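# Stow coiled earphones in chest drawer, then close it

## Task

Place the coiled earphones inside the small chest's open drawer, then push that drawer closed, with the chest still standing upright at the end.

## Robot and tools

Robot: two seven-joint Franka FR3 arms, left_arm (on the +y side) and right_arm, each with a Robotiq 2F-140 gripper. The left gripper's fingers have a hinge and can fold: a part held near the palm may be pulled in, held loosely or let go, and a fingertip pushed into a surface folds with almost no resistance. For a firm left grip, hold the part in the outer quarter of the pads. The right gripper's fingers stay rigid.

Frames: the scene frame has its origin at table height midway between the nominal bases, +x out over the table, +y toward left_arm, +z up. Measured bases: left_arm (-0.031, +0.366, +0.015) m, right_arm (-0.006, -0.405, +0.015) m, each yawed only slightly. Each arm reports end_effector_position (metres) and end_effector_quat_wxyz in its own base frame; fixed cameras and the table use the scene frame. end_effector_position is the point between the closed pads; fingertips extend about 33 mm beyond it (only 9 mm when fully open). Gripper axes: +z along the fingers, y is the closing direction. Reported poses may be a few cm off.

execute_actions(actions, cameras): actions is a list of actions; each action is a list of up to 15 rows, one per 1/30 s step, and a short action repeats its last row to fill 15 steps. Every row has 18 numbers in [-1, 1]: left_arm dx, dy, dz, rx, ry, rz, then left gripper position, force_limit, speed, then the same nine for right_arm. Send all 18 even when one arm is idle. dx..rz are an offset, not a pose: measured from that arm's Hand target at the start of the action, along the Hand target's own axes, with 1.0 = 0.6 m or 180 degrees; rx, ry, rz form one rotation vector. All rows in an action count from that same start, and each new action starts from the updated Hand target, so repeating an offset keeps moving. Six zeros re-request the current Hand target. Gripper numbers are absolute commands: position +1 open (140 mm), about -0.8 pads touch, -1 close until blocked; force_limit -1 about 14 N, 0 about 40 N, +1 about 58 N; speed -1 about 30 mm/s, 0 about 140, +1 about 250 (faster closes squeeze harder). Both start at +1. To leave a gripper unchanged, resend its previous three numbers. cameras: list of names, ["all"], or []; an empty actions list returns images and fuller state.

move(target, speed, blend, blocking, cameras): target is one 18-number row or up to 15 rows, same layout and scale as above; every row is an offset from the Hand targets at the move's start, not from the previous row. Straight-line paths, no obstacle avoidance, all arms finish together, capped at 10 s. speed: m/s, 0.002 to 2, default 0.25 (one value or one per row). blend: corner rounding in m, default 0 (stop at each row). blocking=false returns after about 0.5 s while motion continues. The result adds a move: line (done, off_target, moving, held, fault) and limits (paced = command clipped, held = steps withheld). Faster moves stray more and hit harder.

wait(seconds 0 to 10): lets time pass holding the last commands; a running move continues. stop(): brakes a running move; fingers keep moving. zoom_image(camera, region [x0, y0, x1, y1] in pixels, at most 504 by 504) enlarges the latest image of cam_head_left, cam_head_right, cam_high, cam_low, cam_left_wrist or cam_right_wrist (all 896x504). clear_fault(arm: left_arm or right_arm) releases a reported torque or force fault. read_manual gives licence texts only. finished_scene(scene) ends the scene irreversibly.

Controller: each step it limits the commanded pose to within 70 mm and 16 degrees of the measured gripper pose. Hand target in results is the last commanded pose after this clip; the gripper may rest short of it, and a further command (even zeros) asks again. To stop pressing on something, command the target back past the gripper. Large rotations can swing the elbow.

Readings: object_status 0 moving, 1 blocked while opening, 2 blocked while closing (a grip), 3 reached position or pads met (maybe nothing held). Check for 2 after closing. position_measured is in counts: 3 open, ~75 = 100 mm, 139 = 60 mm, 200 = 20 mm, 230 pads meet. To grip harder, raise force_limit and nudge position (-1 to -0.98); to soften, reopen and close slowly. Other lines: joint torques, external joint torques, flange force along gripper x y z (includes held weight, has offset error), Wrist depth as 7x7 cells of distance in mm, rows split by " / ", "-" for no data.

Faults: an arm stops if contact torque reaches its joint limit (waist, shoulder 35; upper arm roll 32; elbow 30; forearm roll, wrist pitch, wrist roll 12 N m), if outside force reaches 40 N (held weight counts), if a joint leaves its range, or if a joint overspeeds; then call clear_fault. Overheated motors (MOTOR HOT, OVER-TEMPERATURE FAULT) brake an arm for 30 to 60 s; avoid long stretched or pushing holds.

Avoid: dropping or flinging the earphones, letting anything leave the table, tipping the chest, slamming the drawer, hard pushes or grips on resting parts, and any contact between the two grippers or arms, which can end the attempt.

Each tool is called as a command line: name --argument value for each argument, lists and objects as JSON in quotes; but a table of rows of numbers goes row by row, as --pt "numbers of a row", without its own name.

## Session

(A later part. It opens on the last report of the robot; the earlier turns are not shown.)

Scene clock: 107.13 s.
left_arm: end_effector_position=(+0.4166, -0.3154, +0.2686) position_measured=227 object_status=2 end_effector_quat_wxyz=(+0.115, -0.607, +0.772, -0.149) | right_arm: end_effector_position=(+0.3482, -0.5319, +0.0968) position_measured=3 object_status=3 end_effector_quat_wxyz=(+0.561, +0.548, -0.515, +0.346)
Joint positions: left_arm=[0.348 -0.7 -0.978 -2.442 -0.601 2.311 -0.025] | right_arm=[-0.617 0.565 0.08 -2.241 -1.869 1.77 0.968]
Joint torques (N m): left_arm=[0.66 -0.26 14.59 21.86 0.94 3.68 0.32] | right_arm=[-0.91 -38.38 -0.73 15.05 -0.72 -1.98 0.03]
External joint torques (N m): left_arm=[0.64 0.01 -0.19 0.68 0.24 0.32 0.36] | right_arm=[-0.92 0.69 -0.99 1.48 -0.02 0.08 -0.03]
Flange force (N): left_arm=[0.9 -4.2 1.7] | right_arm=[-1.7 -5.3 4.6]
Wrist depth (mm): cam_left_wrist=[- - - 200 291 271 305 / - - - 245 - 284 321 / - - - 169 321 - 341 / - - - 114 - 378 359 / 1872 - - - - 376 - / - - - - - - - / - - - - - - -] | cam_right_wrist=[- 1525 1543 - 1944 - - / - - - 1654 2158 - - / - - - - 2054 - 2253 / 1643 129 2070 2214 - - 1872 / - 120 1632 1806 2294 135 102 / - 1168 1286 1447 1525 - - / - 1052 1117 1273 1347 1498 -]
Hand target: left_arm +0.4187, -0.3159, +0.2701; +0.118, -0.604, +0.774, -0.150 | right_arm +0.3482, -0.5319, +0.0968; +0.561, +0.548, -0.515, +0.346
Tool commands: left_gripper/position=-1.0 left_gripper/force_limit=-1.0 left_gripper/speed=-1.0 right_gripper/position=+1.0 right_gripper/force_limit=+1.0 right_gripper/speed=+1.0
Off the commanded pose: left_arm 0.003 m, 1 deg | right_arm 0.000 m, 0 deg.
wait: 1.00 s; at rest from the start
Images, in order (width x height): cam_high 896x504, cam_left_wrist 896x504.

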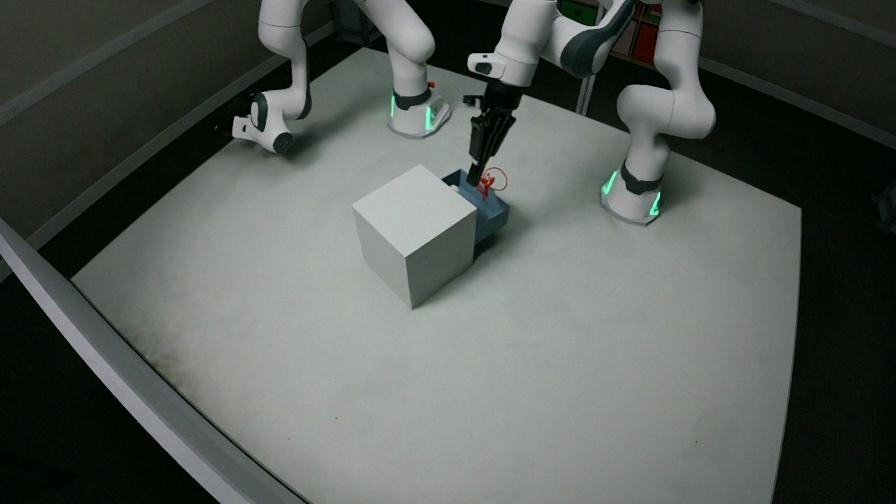

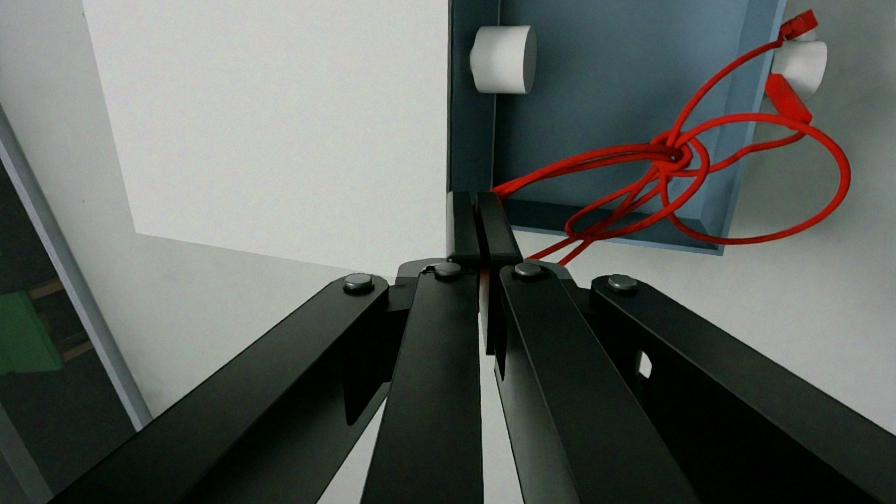

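move --target '[0,-0.0563,-0.139,0,0,0,-1,-1,-1,0,0,0,0,0,0,1,1,1]' --speed 0.12 --cameras '["cam_left_wrist","cam_high","cam_head_right"]'

zoom_image --camera "cam_high" --region '[420, 110, 540, 230]'

zoom_image --camera "cam_head_right" --region '[460, 260, 600, 400]'

Scene clock: 114.73 s.
left_arm: end_effector_position=(+0.4191, -0.3164, +0.3595) position_measured=227 object_status=2 end_effector_quat_wxyz=(+0.118, -0.601, +0.776, -0.151) | right_arm: end_effector_position=(+0.3482, -0.5319, +0.0968) position_measured=3 object_status=3 end_effector_quat_wxyz=(+0.561, +0.548, -0.515, +0.346)
Joint positions: left_arm=[0.347 -0.729 -0.854 -2.264 -0.519 2.096 -0.031] | right_arm=[-0.617 0.565 0.08 -2.241 -1.869 1.77 0.968]
Joint velocities: left_arm=[0.001 0 0 0 -0.001 -0.004 0] | right_arm=[within noise]
Joint torques (N m): left_arm=[0.47 -1.32 14.96 22.52 0.7 3.1 -0.08] | right_arm=[-0.92 -38.38 -0.72 15.06 -0.72 -1.98 0.06]
External joint torques (N m): left_arm=[0.52 -1.2 0.05 0.54 -0.05 -0.26 -0.04] | right_arm=[-0.85 0.75 -0.91 1.41 -0.02 0.1 0]
Flange force (N): left_arm=[0.5 0.5 -2.4] | right_arm=[-1.9 -5.3 4.4]
Wrist depth (mm): cam_left_wrist=[- - - 270 - - - / - - - - - - - / 2033 - - - - - - / 2224 - - 115 - - - / 1956 - - - - - - / 2682 - - - - - - / - - - - - - -] | cam_right_wrist=[- 1293 1431 - - - - / - - - 1900 1845 - - / 1534 - - - - - 2521 / 1632 129 2054 2021 - - 1900 / - 119 1572 1872 2122 145 102 / - 1163 1319 1472 1643 1793 - / - 1048 1142 1236 1326 1489 -]
Hand target: left_arm +0.4187, -0.3160, +0.3601; +0.118, -0.604, +0.774, -0.150 | right_arm +0.3482, -0.5319, +0.0968; +0.561, +0.548, -0.515, +0.346
Off the commanded pose: left_arm 0.001 m, 0 deg | right_arm 0.000 m, 0 deg.
move: done
Images, in order (width x height): cam_head_right 896x504, cam_high 896x504, cam_left_wrist 896x504.

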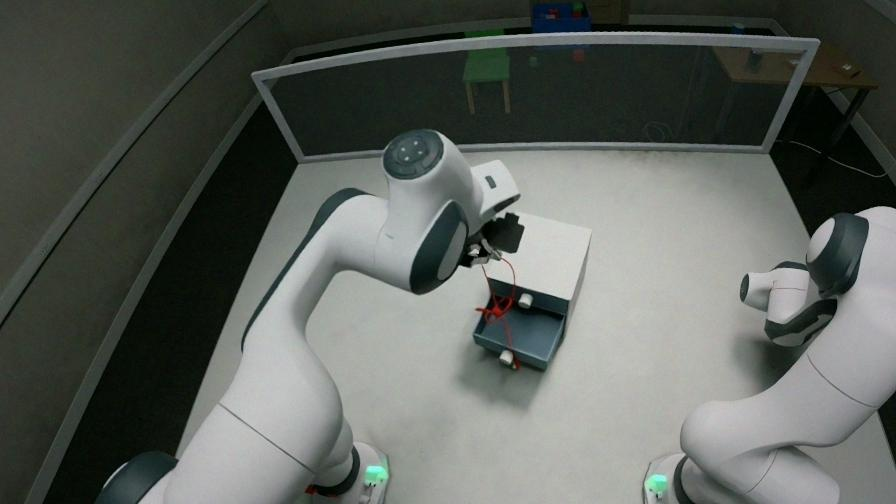

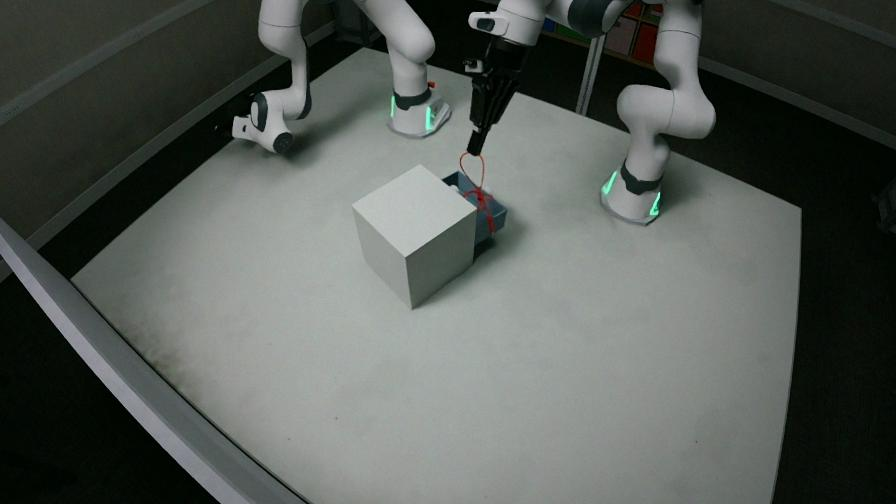

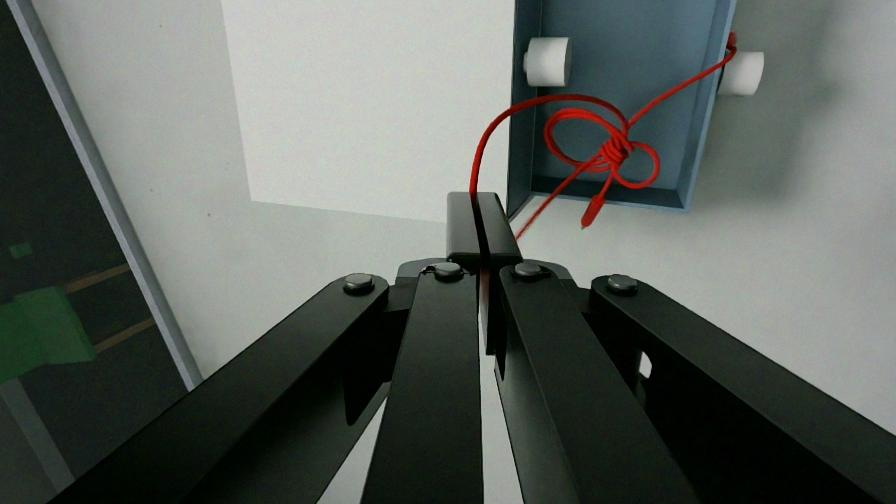

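Scaled by 4.200.

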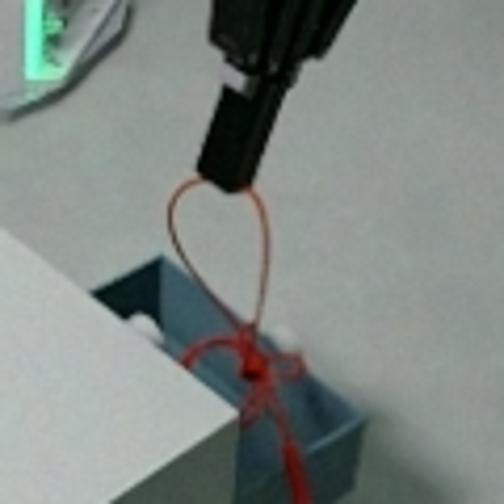

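Scaled by 3.600.

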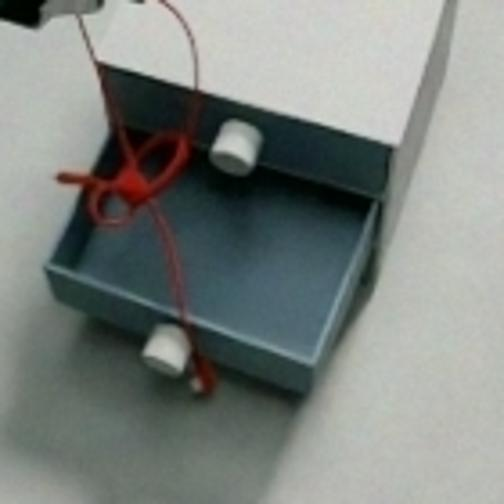

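move --target '[0.2242,0.1473,0.0285,0,0,0,-1,-1,-1,0,0,0,0,0,0,1,1,1]' --speed 0.12 --cameras '["cam_left_wrist","cam_high","cam_head_right"]'

zoom_image --camera "cam_high" --region '[420, 110, 540, 230]'

zoom_image --camera "cam_head_right" --region '[460, 260, 600, 400]'

Scene clock: 122.63 s.
left_arm: end_effector_position=(+0.3135, -0.4275, +0.3110) position_measured=227 object_status=2 end_effector_quat_wxyz=(+0.119, -0.600, +0.776, -0.150) | right_arm: end_effector_position=(+0.3482, -0.5319, +0.0968) position_measured=3 object_status=3 end_effector_quat_wxyz=(+0.561, +0.548, -0.515, +0.346)
Joint positions: left_arm=[0.28 -0.901 -1.08 -2.269 -0.674 2.062 -0.243] | right_arm=[-0.617 0.565 0.08 -2.241 -1.869 1.77 0.968]
Joint velocities: left_arm=[0.001 0.001 0 0 0 -0.001 -0.005] | right_arm=[within noise]
Joint torques (N m): left_arm=[0.43 7.14 20.3 18.82 0.44 3.1 -0.11] | right_arm=[-0.9 -38.36 -0.73 15.1 -0.74 -1.97 0.03]
External joint torques (N m): left_arm=[0.31 -1.47 -0.36 0.59 -0.42 -0.25 -0.08] | right_arm=[-0.9 0.77 -0.98 1.52 -0.05 0.1 -0.02]
Flange force (N): left_arm=[1.9 0.6 -0.9] | right_arm=[-1.9 -5.6 4.7]
Wrist depth (mm): cam_left_wrist=[- - - 429 417 368 349 / - - - - 412 388 - / - - - - 372 403 370 / - - - 115 437 - 383 / 1899 - - - - 420 407 / 2017 - - - - - 409 / - - - - - - -] | cam_right_wrist=[- 1376 - 1721 1306 - - / - - - 1872 1732 - - / 1664 - - - - - 1944 / 1698 129 1709 1832 - - 1872 / - 120 1732 1768 2122 145 102 / - 1179 1333 1507 1654 1819 - / - 1070 1137 1218 1369 1472 -]
Hand target: left_arm +0.3127, -0.4280, +0.3109; +0.118, -0.604, +0.774, -0.150 | right_arm +0.3482, -0.5319, +0.0968; +0.561, +0.548, -0.515, +0.346
Off the commanded pose: left_arm 0.001 m, 1 deg | right_arm 0.000 m, 0 deg.
move: done
Images, in order (width x height): cam_head_right 896x504, cam_high 896x504, cam_left_wrist 896x504.

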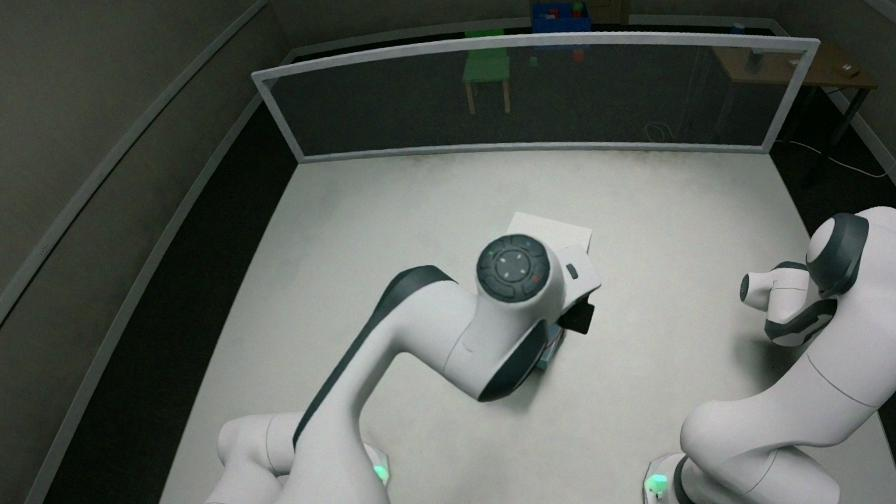

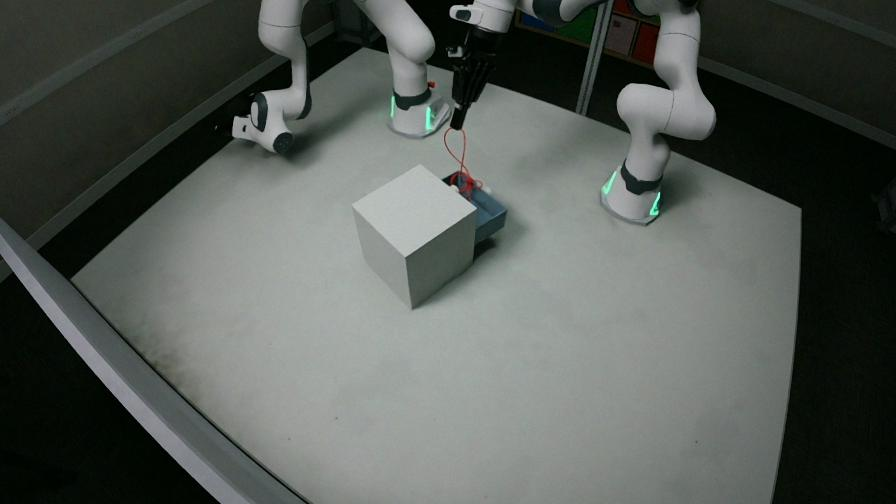

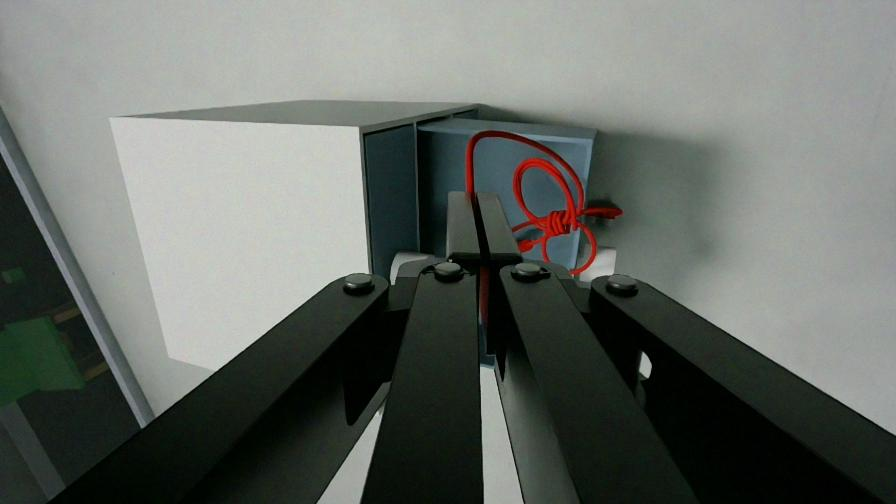

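Scaled by 4.200.

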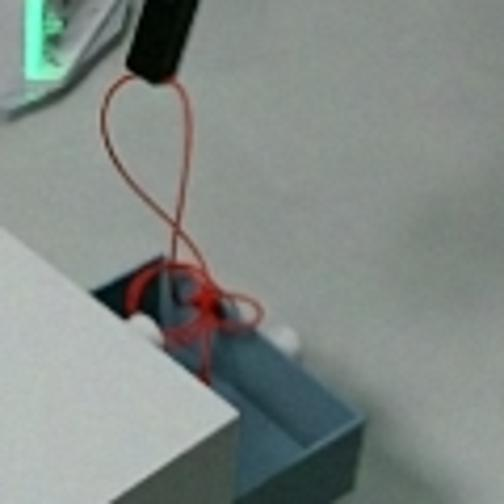

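Scaled by 3.600.

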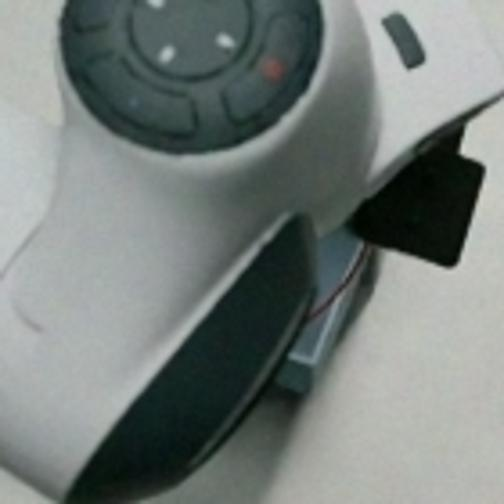

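move --target '[0,-0.0645,-0.2238,0,0,0,-1,-1,-1,0,0,0,0,0,0,1,1,1]' --speed 0.12 --cameras '["cam_left_wrist","cam_high","cam_head_right"]'

zoom_image --camera "cam_high" --region '[420, 90, 540, 230]'

zoom_image --camera "cam_left_wrist" --region '[350, 80, 750, 300]'

Scene clock: 126.20 s.
left_arm: end_effector_position=(+0.2991, -0.4251, +0.4499) position_measured=227 object_status=2 end_effector_quat_wxyz=(+0.119, -0.601, +0.776, -0.151) | right_arm: end_effector_position=(+0.3482, -0.5319, +0.0968) position_measured=3 object_status=3 end_effector_quat_wxyz=(+0.561, +0.548, -0.515, +0.346)
Joint positions: left_arm=[0.304 -0.856 -0.909 -1.958 -0.543 1.759 -0.28] | right_arm=[-0.617 0.565 0.08 -2.241 -1.869 1.77 0.968]
Joint velocities: left_arm=[-0.001 -0.001 -0.001 0 0 -0.004 -0.001] | right_arm=[within noise]
Joint torques (N m): left_arm=[0.45 8.21 19.22 18.99 0.86 3.11 -0.07] | right_arm=[-0.92 -38.4 -0.73 15.08 -0.72 -1.97 0.03]
External joint torques (N m): left_arm=[0.51 -0.87 0.08 0.44 -0.1 -0.25 -0.03] | right_arm=[-0.82 0.57 -0.87 1.56 -0.04 0.11 -0.03]
Flange force (N): left_arm=[0.9 -0.2 -1.3] | right_arm=[-1.5 -5.4 4.4]
Wrist depth (mm): cam_left_wrist=[1723 - - - - 489 - / 2150 788 - - 557 492 - / 2263 - - - - - - / 2344 - - 114 - - - / 2115 - - - - 564 - / - - - - - - - / - - - - - - -] | cam_right_wrist=[- 1480 1439 - - - - / - - - 1654 2158 - - / - - - - 2105 - 2195 / 1664 129 1915 2087 - - 1845 / - 120 1612 1845 2054 145 102 / - 1201 1319 1326 1654 1832 - / - 1061 1132 1230 1340 1498 -]
Hand target: left_arm +0.2986, -0.4247, +0.4499; +0.118, -0.604, +0.774, -0.150 | right_arm +0.3482, -0.5319, +0.0968; +0.561, +0.548, -0.515, +0.346
Off the commanded pose: left_arm 0.001 m, 0 deg | right_arm 0.000 m, 0 deg.
move: done
Images, in order (width x height): cam_head_right 896x504, cam_high 896x504, cam_left_wrist 896x504.

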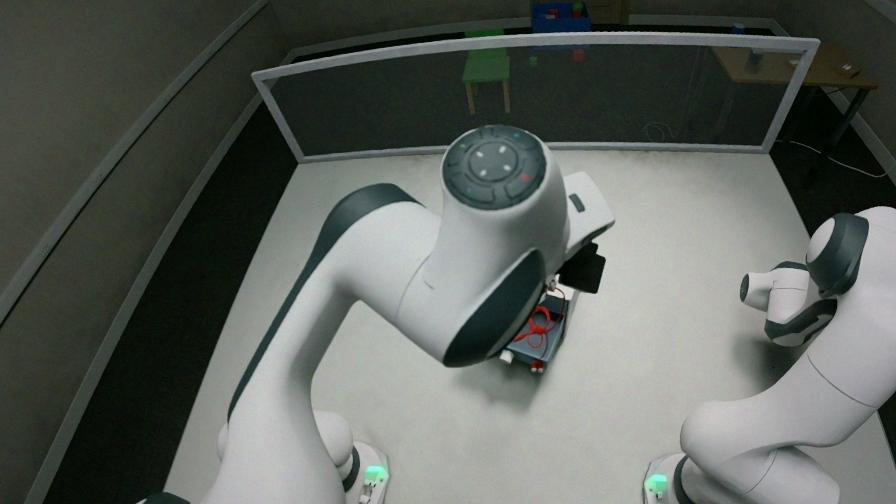

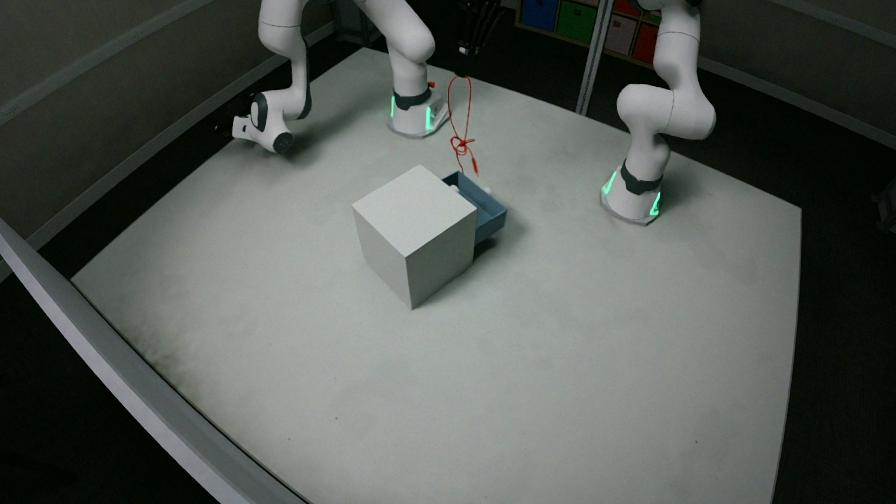

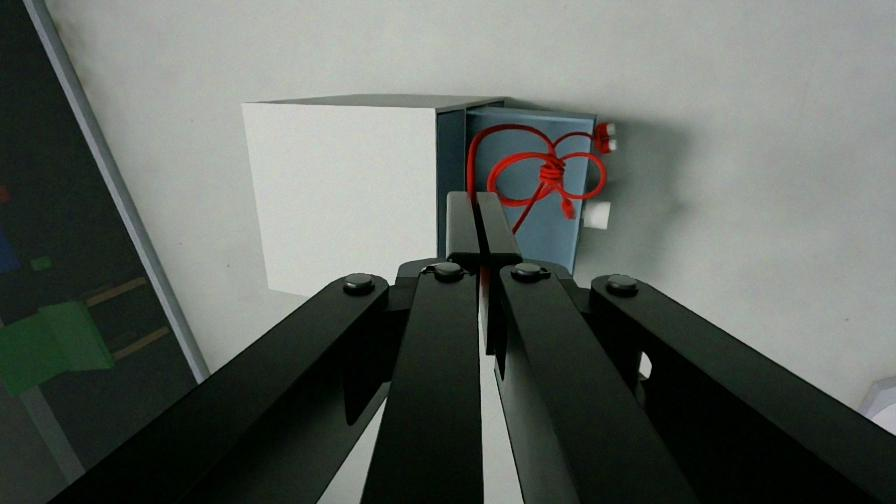

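Scaled by 3.600.

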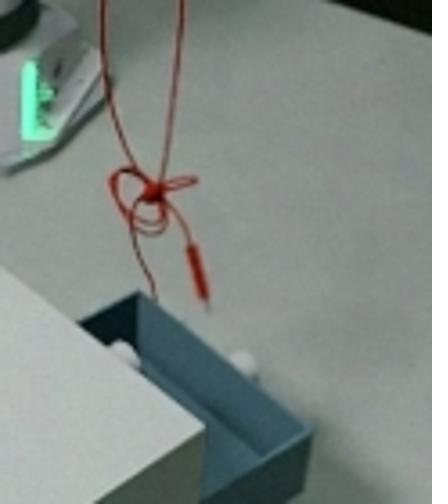

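Scaled by 1.260.

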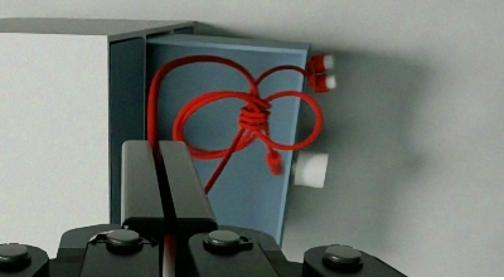

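move --target '[0,-0.0375,-0.0927,0,0,0,-1,-1,-1,0,0,0,0,0,0,1,1,1]' --speed 0.15 --cameras '["cam_left_wrist","cam_high","cam_head_right"]'

zoom_image --camera "cam_high" --region '[420, 90, 540, 230]'

zoom_image --camera "cam_left_wrist" --region '[350, 80, 750, 300]'

Scene clock: 130.60 s.
left_arm: end_effector_position=(+0.2993, -0.4250, +0.5102) position_measured=227 object_status=2 end_effector_quat_wxyz=(+0.119, -0.601, +0.776, -0.151) | right_arm: end_effector_position=(+0.3482, -0.5319, +0.0968) position_measured=3 object_status=3 end_effector_quat_wxyz=(+0.561, +0.548, -0.515, +0.346)
Joint positions: left_arm=[0.362 -0.789 -0.888 -1.764 -0.498 1.631 -0.296] | right_arm=[-0.617 0.565 0.08 -2.241 -1.869 1.77 0.968]
Joint velocities: left_arm=[0 0 -0.001 0.002 0.001 -0.004 -0.001] | right_arm=[within noise]
Joint torques (N m): left_arm=[0.4 8.6 17.51 18.27 0.89 3.07 -0.12] | right_arm=[-0.92 -38.36 -0.73 15.05 -0.73 -1.98 0.01]
External joint torques (N m): left_arm=[0.5 -0.82 -0.3 0.44 -0.1 -0.28 -0.08] | right_arm=[-0.95 0.6 -1 1.56 -0.05 0.07 -0.04]
Flange force (N): left_arm=[1.9 -0.9 -1.1] | right_arm=[-1.5 -5.4 4.7]
Wrist depth (mm): cam_left_wrist=[2115 - - - - 518 478 / 2365 - - - - - 495 / 2243 - - - - - - / 2576 - - 115 607 - - / 2115 - - - - - - / 3061 - - - - - 547 / - - - - - - -] | cam_right_wrist=[- - 1415 - - - - / - - - 1562 1929 - 2358 / 2195 - - - - - 1959 / 1686 129 1900 2358 - - 1886 / - 120 1643 1768 2195 145 102 / - 1168 1319 1439 1632 1845 - / - 1048 1147 1218 1354 - -]
Hand target: left_arm +0.2986, -0.4247, +0.5099; +0.118, -0.604, +0.774, -0.150 | right_arm +0.3482, -0.5319, +0.0968; +0.561, +0.548, -0.515, +0.346
Off the commanded pose: left_arm 0.001 m, 0 deg | right_arm 0.000 m, 0 deg.
move: done
Images, in order (width x height): cam_head_right 896x504, cam_high 896x504, cam_left_wrist 896x504.

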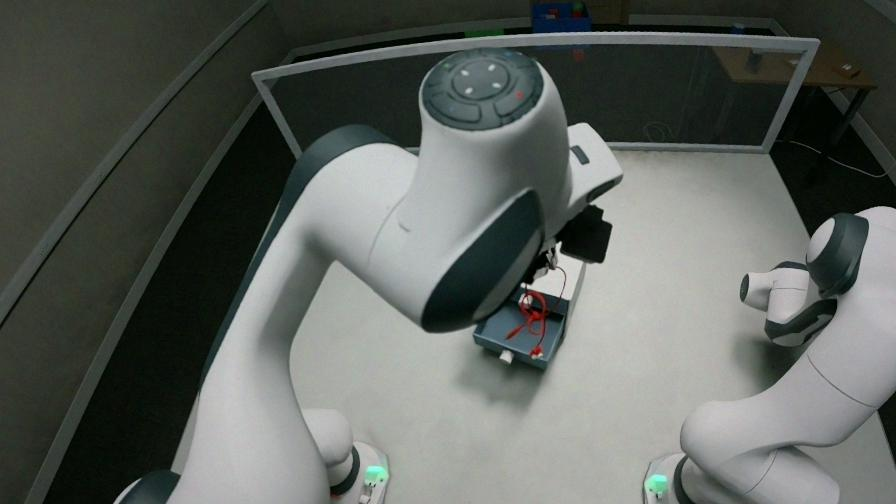

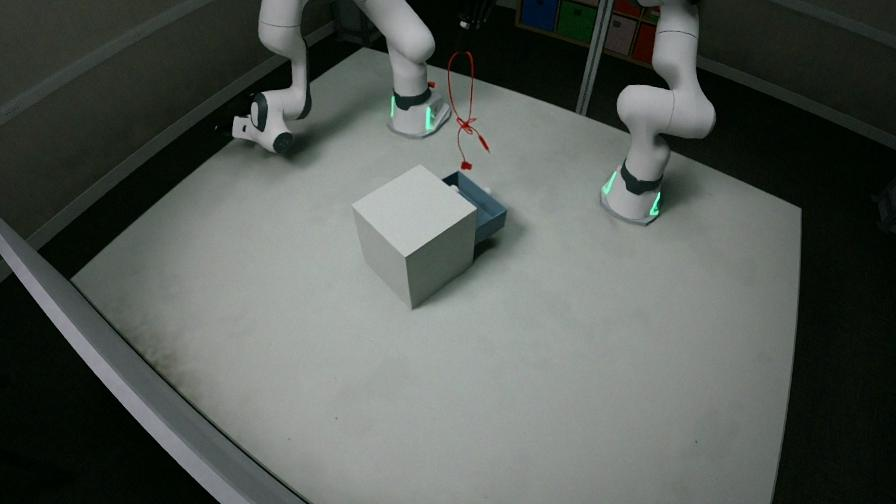

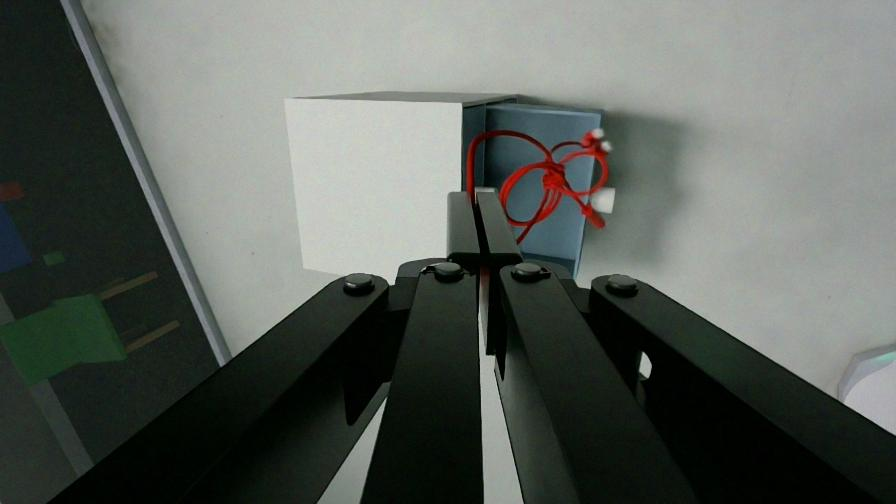

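Scaled by 3.600.

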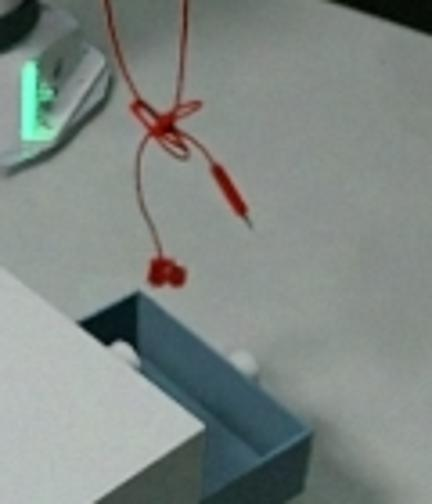

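Scaled by 1.260.

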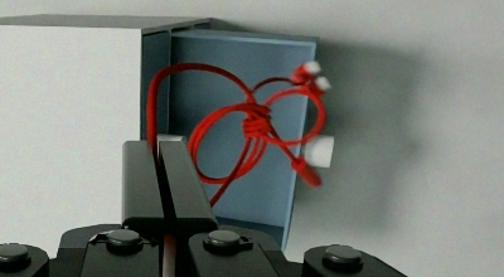

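move --target '[-0.0417,-0.0765,0.031,0,0,0,-1,-1,-1,0,0,0,0,0,0,1,1,1]' --speed 0.08 --cameras '["cam_left_wrist","cam_high","cam_head_right"]'

zoom_image --camera "cam_left_wrist" --region '[350, 60, 750, 300]'

zoom_image --camera "cam_high" --region '[420, 90, 540, 230]'

Scene clock: 136.67 s.
left_arm: end_effector_position=(+0.3516, -0.4117, +0.5088) position_measured=227 object_status=2 end_effector_quat_wxyz=(+0.116, -0.608, +0.771, -0.149) | right_arm: end_effector_position=(+0.3482, -0.5319, +0.0968) position_measured=3 object_status=3 end_effector_quat_wxyz=(+0.561, +0.548, -0.515, +0.346)
Joint positions: left_arm=[0.45 -0.701 -0.93 -1.731 -0.466 1.676 -0.266] | right_arm=[-0.617 0.565 0.08 -2.241 -1.869 1.77 0.968]
Joint velocities: left_arm=[0 0 0 0 0.002 0.004 0.005] | right_arm=[within noise]
Joint torques (N m): left_arm=[-0.05 7.15 16.43 19.39 1.18 3.38 0.33] | right_arm=[-0.89 -38.37 -0.75 15.06 -0.72 -1.98 0.02]
External joint torques (N m): left_arm=[-0.01 -0.21 -0.33 0.47 0.23 0.04 0.36] | right_arm=[-0.84 0.54 -0.96 1.56 -0.04 0.08 -0.04]
Flange force (N): left_arm=[1.0 -1.8 -0.7] | right_arm=[-1.4 -5.3 4.5]
Wrist depth (mm): cam_left_wrist=[1927 - - - - - - / 2365 - 806 441 574 - - / 2409 - 519 - - - - / 2502 2478 - 115 534 - - / 2082 - - - - - - / 2859 - - - - - - / - - - - - - -] | cam_right_wrist=[- 1507 1806 - - - - / - - - 1793 1756 - - / - - - - - - 2021 / 1612 129 2021 2336 - - 1959 / - 120 1592 1793 2087 145 102 / - 1179 1319 1455 1632 1819 - / - 1052 1147 1224 1333 1472 -]
Hand target: left_arm +0.3527, -0.4125, +0.5099; +0.118, -0.604, +0.774, -0.150 | right_arm +0.3482, -0.5319, +0.0968; +0.561, +0.548, -0.515, +0.346
Off the commanded pose: left_arm 0.002 m, 1 deg | right_arm 0.000 m, 0 deg.
move: done
Images, in order (width x height): cam_head_right 896x504, cam_high 896x504, cam_left_wrist 896x504.

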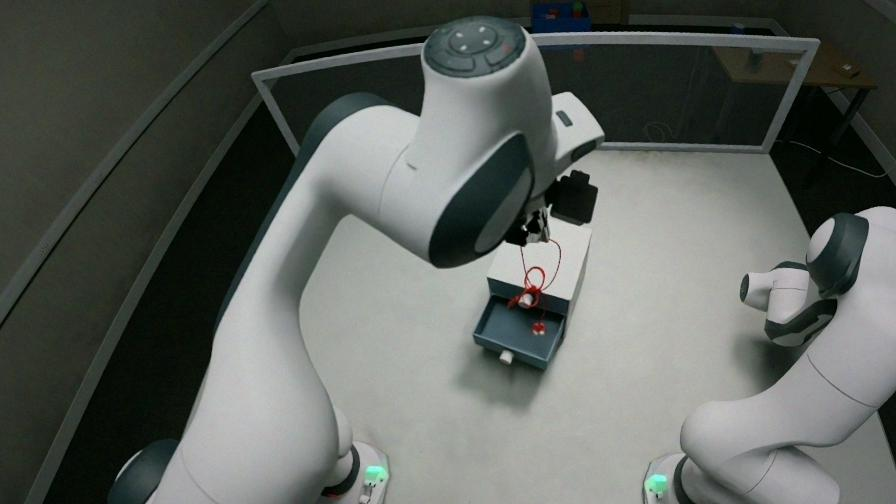

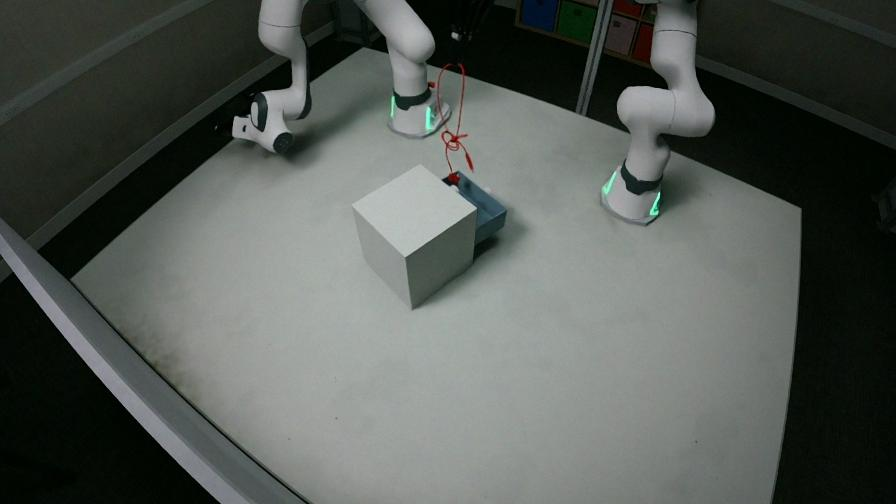

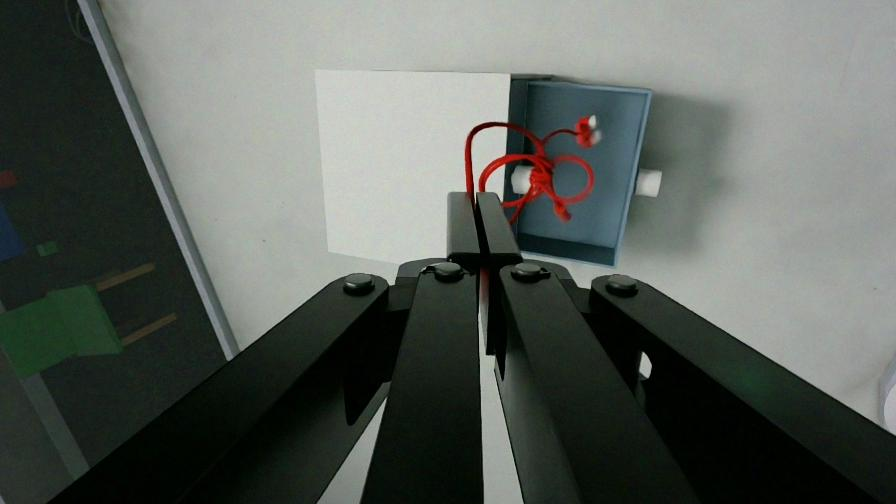

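Scaled by 1.260.

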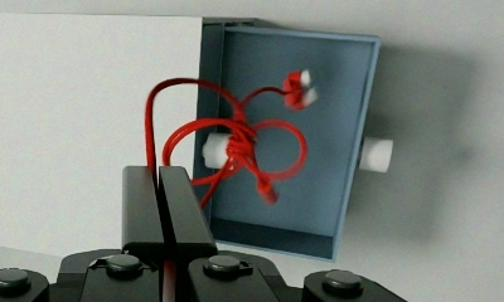

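Scaled by 3.600.

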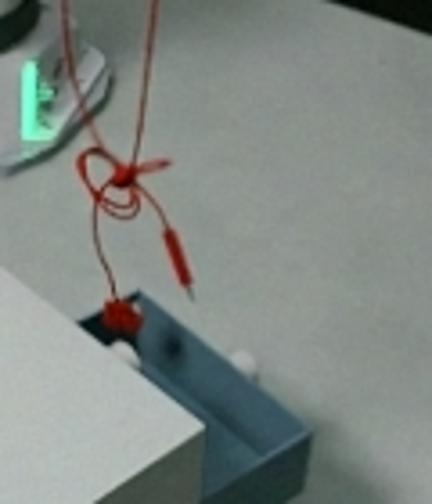

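move --pt "0 0.0185 -0.0075 0 0 0 -1 -1 -1 0 0 0 0 0 0 1 1 1" --pt "0 0.2553 0.578 0 0 0 -1 -1 -1 0 0 0 0 0 0 1 1 1" --speed '[0.06,0.13]' --cameras '["cam_left_wrist","cam_high","cam_head_right","cam_head_left"]'

zoom_image --camera "cam_left_wrist" --region '[400, 0, 896, 400]'

zoom_image --camera "cam_high" --region '[420, 130, 540, 250]'

zoom_image --camera "cam_head_right" --region '[460, 260, 600, 400]'

Scene clock: 146.37 s.
left_arm: end_effector_position=(+0.3405, -0.4088, +0.1308) position_measured=227 object_status=2 end_effector_quat_wxyz=(+0.117, -0.607, +0.772, -0.149) | right_arm: end_effector_position=(+0.3482, -0.5319, +0.0968) position_measured=3 object_status=3 end_effector_quat_wxyz=(+0.561, +0.548, -0.515, +0.346)
Joint positions: left_arm=[0.466 -0.773 -1.504 -2.492 -0.915 2.523 -0.14] | right_arm=[-0.617 0.565 0.08 -2.241 -1.869 1.77 0.968]
Joint velocities: left_arm=[-0.001 0 -0.001 -0.001 0.001 0.004 0.004] | right_arm=[within noise]
Joint torques (N m): left_arm=[0.41 10.44 18.68 14.85 0.49 3.37 0.3] | right_arm=[-0.91 -38.35 -0.72 15.06 -0.73 -1.97 0.01]
External joint torques (N m): left_arm=[0.42 -0.04 -0.35 0.02 -0.11 0.01 0.34] | right_arm=[-0.97 0.7 -1.01 1.48 -0.03 0.09 -0.04]
Flange force (N): left_arm=[0.5 -1.7 3.4] | right_arm=[-1.7 -5.3 4.7]
Wrist depth (mm): cam_left_wrist=[369 341 - 269 238 224 206 / - 135 187 201 246 232 215 / 119 - 229 - 252 253 224 / - 137 247 119 206 254 232 / 123 - - - - 257 242 / - - - - - - 248 / - - - - - - -] | cam_right_wrist=[1362 1423 1562 - - - - / - - - 1698 1744 1819 - / - - - - 2472 - - / 1622 129 1944 1832 - - 1900 / - 120 1612 1819 2087 145 102 / - 1190 1347 1472 1602 2176 - / - 1074 1142 1236 1455 1480 -]
Hand target: left_arm +0.3413, -0.4092, +0.1310; +0.118, -0.604, +0.774, -0.150 | right_arm +0.3482, -0.5319, +0.0968; +0.561, +0.548, -0.515, +0.346
Off the commanded pose: left_arm 0.001 m, 0 deg | right_arm 0.000 m, 0 deg.
move: done
Images, in order (width x height): cam_head_left 896x504, cam_head_right 896x504, cam_high 896x504, cam_left_wrist 896x504.

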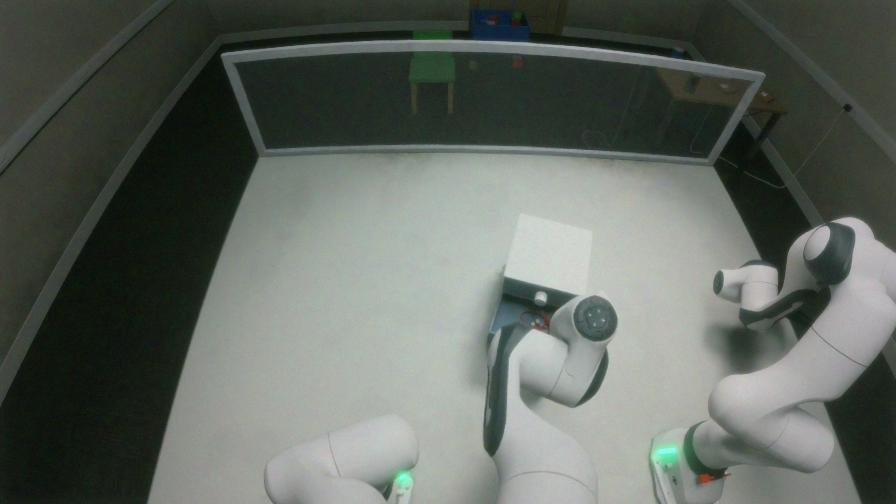

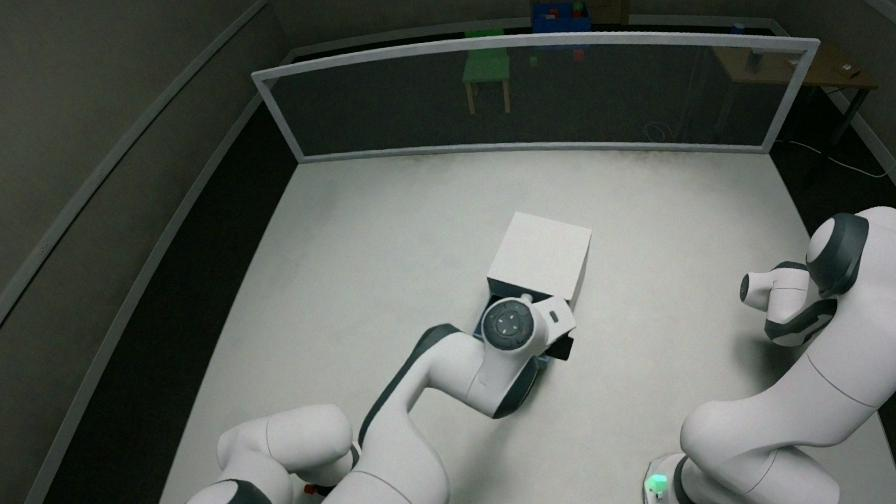

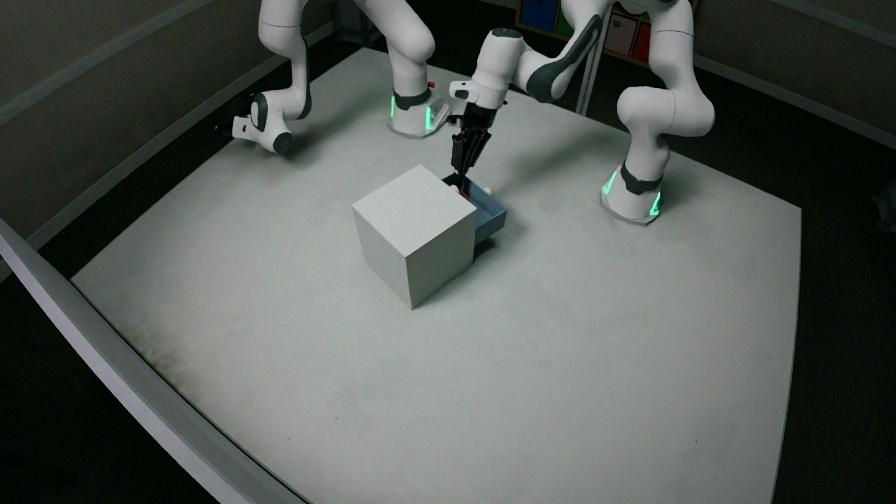

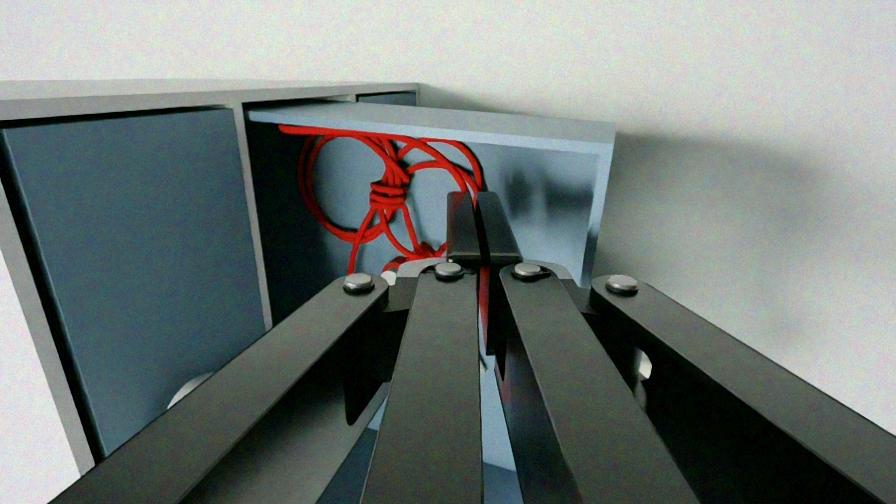

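Scaled by 1.016.

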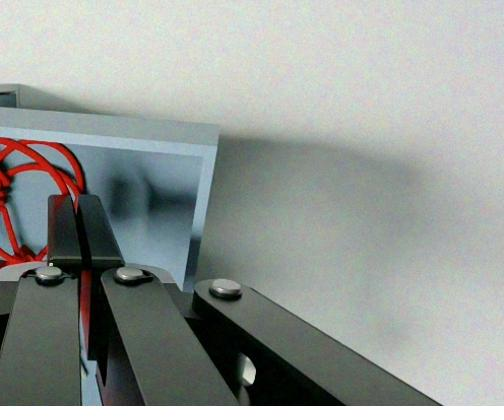

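Scaled by 4.200.

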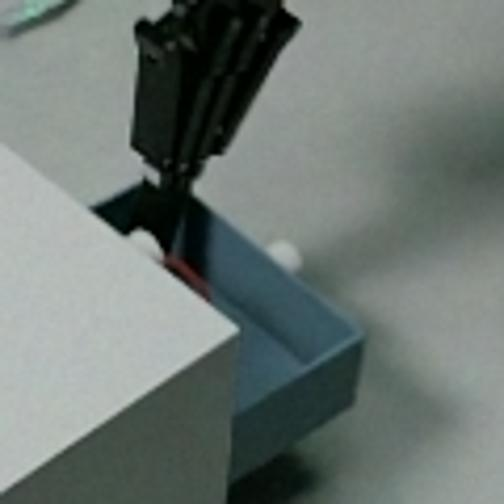

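Scaled by 3.600.

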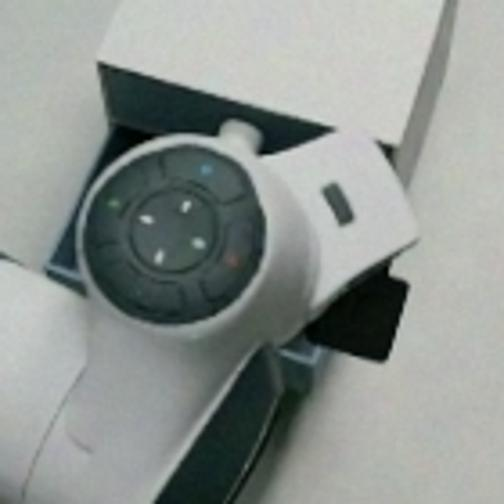

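move --pt "0 0.0219 0.0541 0 0 0 -1 -1 -1 0 0 0 0 0 0 1 1 1" --pt "0 0.0219 0.0541 0 0 0 -0.565 -1 -1 0 0 0 0 0 0 1 1 1" --speed 0.08 --cameras '["cam_left_wrist","cam_high"]'

zoom_image --camera "cam_left_wrist" --region '[200, 50, 700, 400]'

Scene clock: 149.83 s.
left_arm: end_effector_position=(+0.3446, -0.4101, +0.0989) position_measured=201 object_status=0 end_effector_quat_wxyz=(+0.120, -0.606, +0.771, -0.155) | right_arm: end_effector_position=(+0.3482, -0.5319, +0.0968) position_measured=3 object_status=3 end_effector_quat_wxyz=(+0.561, +0.548, -0.515, +0.346)
Joint positions: left_arm=[0.553 -0.739 -1.636 -2.499 -0.974 2.629 -0.113] | right_arm=[-0.617 0.565 0.08 -2.241 -1.869 1.77 0.968]
Joint velocities: left_arm=[0 0.003 0 0 0.004 0.001 -0.001] | right_arm=[within noise]
Joint torques (N m): left_arm=[-0.88 13.13 16.57 12.47 0.65 2.16 0.19] | right_arm=[-0.93 -38.35 -0.75 15.05 -0.73 -1.98 0.03]
External joint torques (N m): left_arm=[-0.8 0.61 -1.94 -1.46 0.1 -1.24 0.23] | right_arm=[-0.87 0.56 -0.95 1.6 -0.05 0.08 -0.02]
Flange force (N): left_arm=[-0.7 3.5 1.8] | right_arm=[-1.5 -5.4 4.6]
Wrist depth (mm): cam_left_wrist=[337 289 258 236 212 193 180 / 331 136 199 168 224 204 189 / - 214 200 173 164 215 195 / - 225 212 181 118 224 203 / - - - 195 - 221 213 / - - - - - - - / - - - - - - -] | cam_right_wrist=[1415 1489 1592 - - - - / 1675 1507 - 1900 2054 - - / 1744 - - - - - 1643 / 1612 129 1915 2070 - - 113 / - 119 1643 1832 2070 136 102 / - 1184 1333 1463 1654 1781 - / - 1039 1152 1254 1347 1472 -]
Hand target: left_arm +0.3413, -0.4091, +0.0960; +0.118, -0.604, +0.774, -0.150 | right_arm +0.3482, -0.5319, +0.0968; +0.561, +0.548, -0.515, +0.346
Off the commanded pose: left_arm 0.004 m, 1 deg | right_arm 0.000 m, 0 deg.
move: off_target (left_arm)
Images, in order (width x height): cam_high 896x504, cam_left_wrist 896x504.

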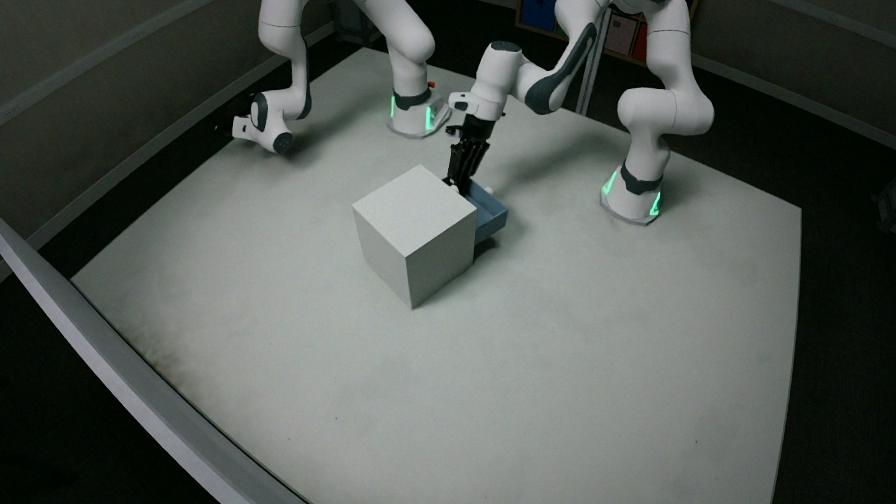

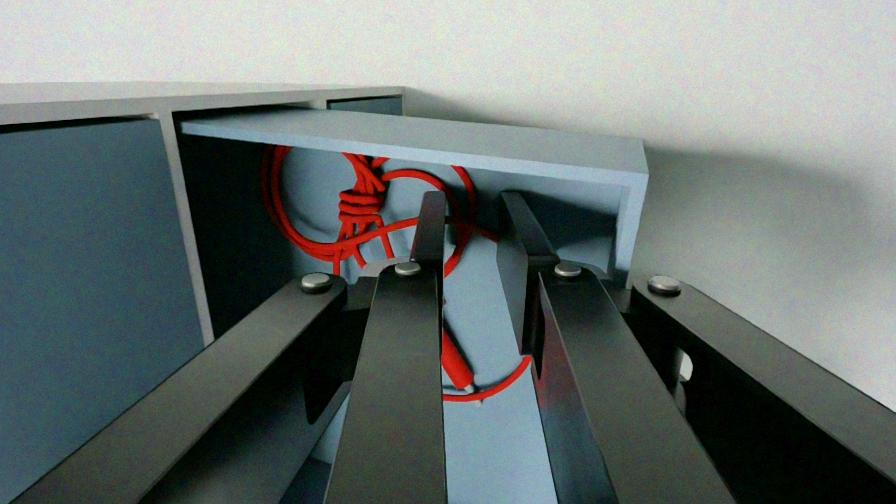

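Scaled by 1.008.

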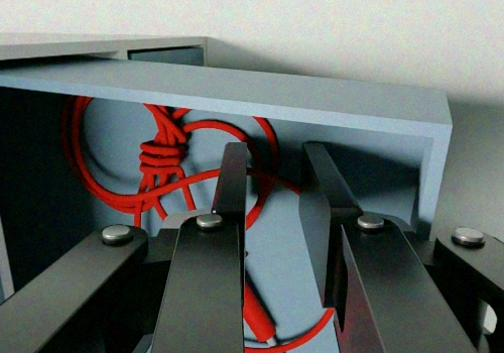

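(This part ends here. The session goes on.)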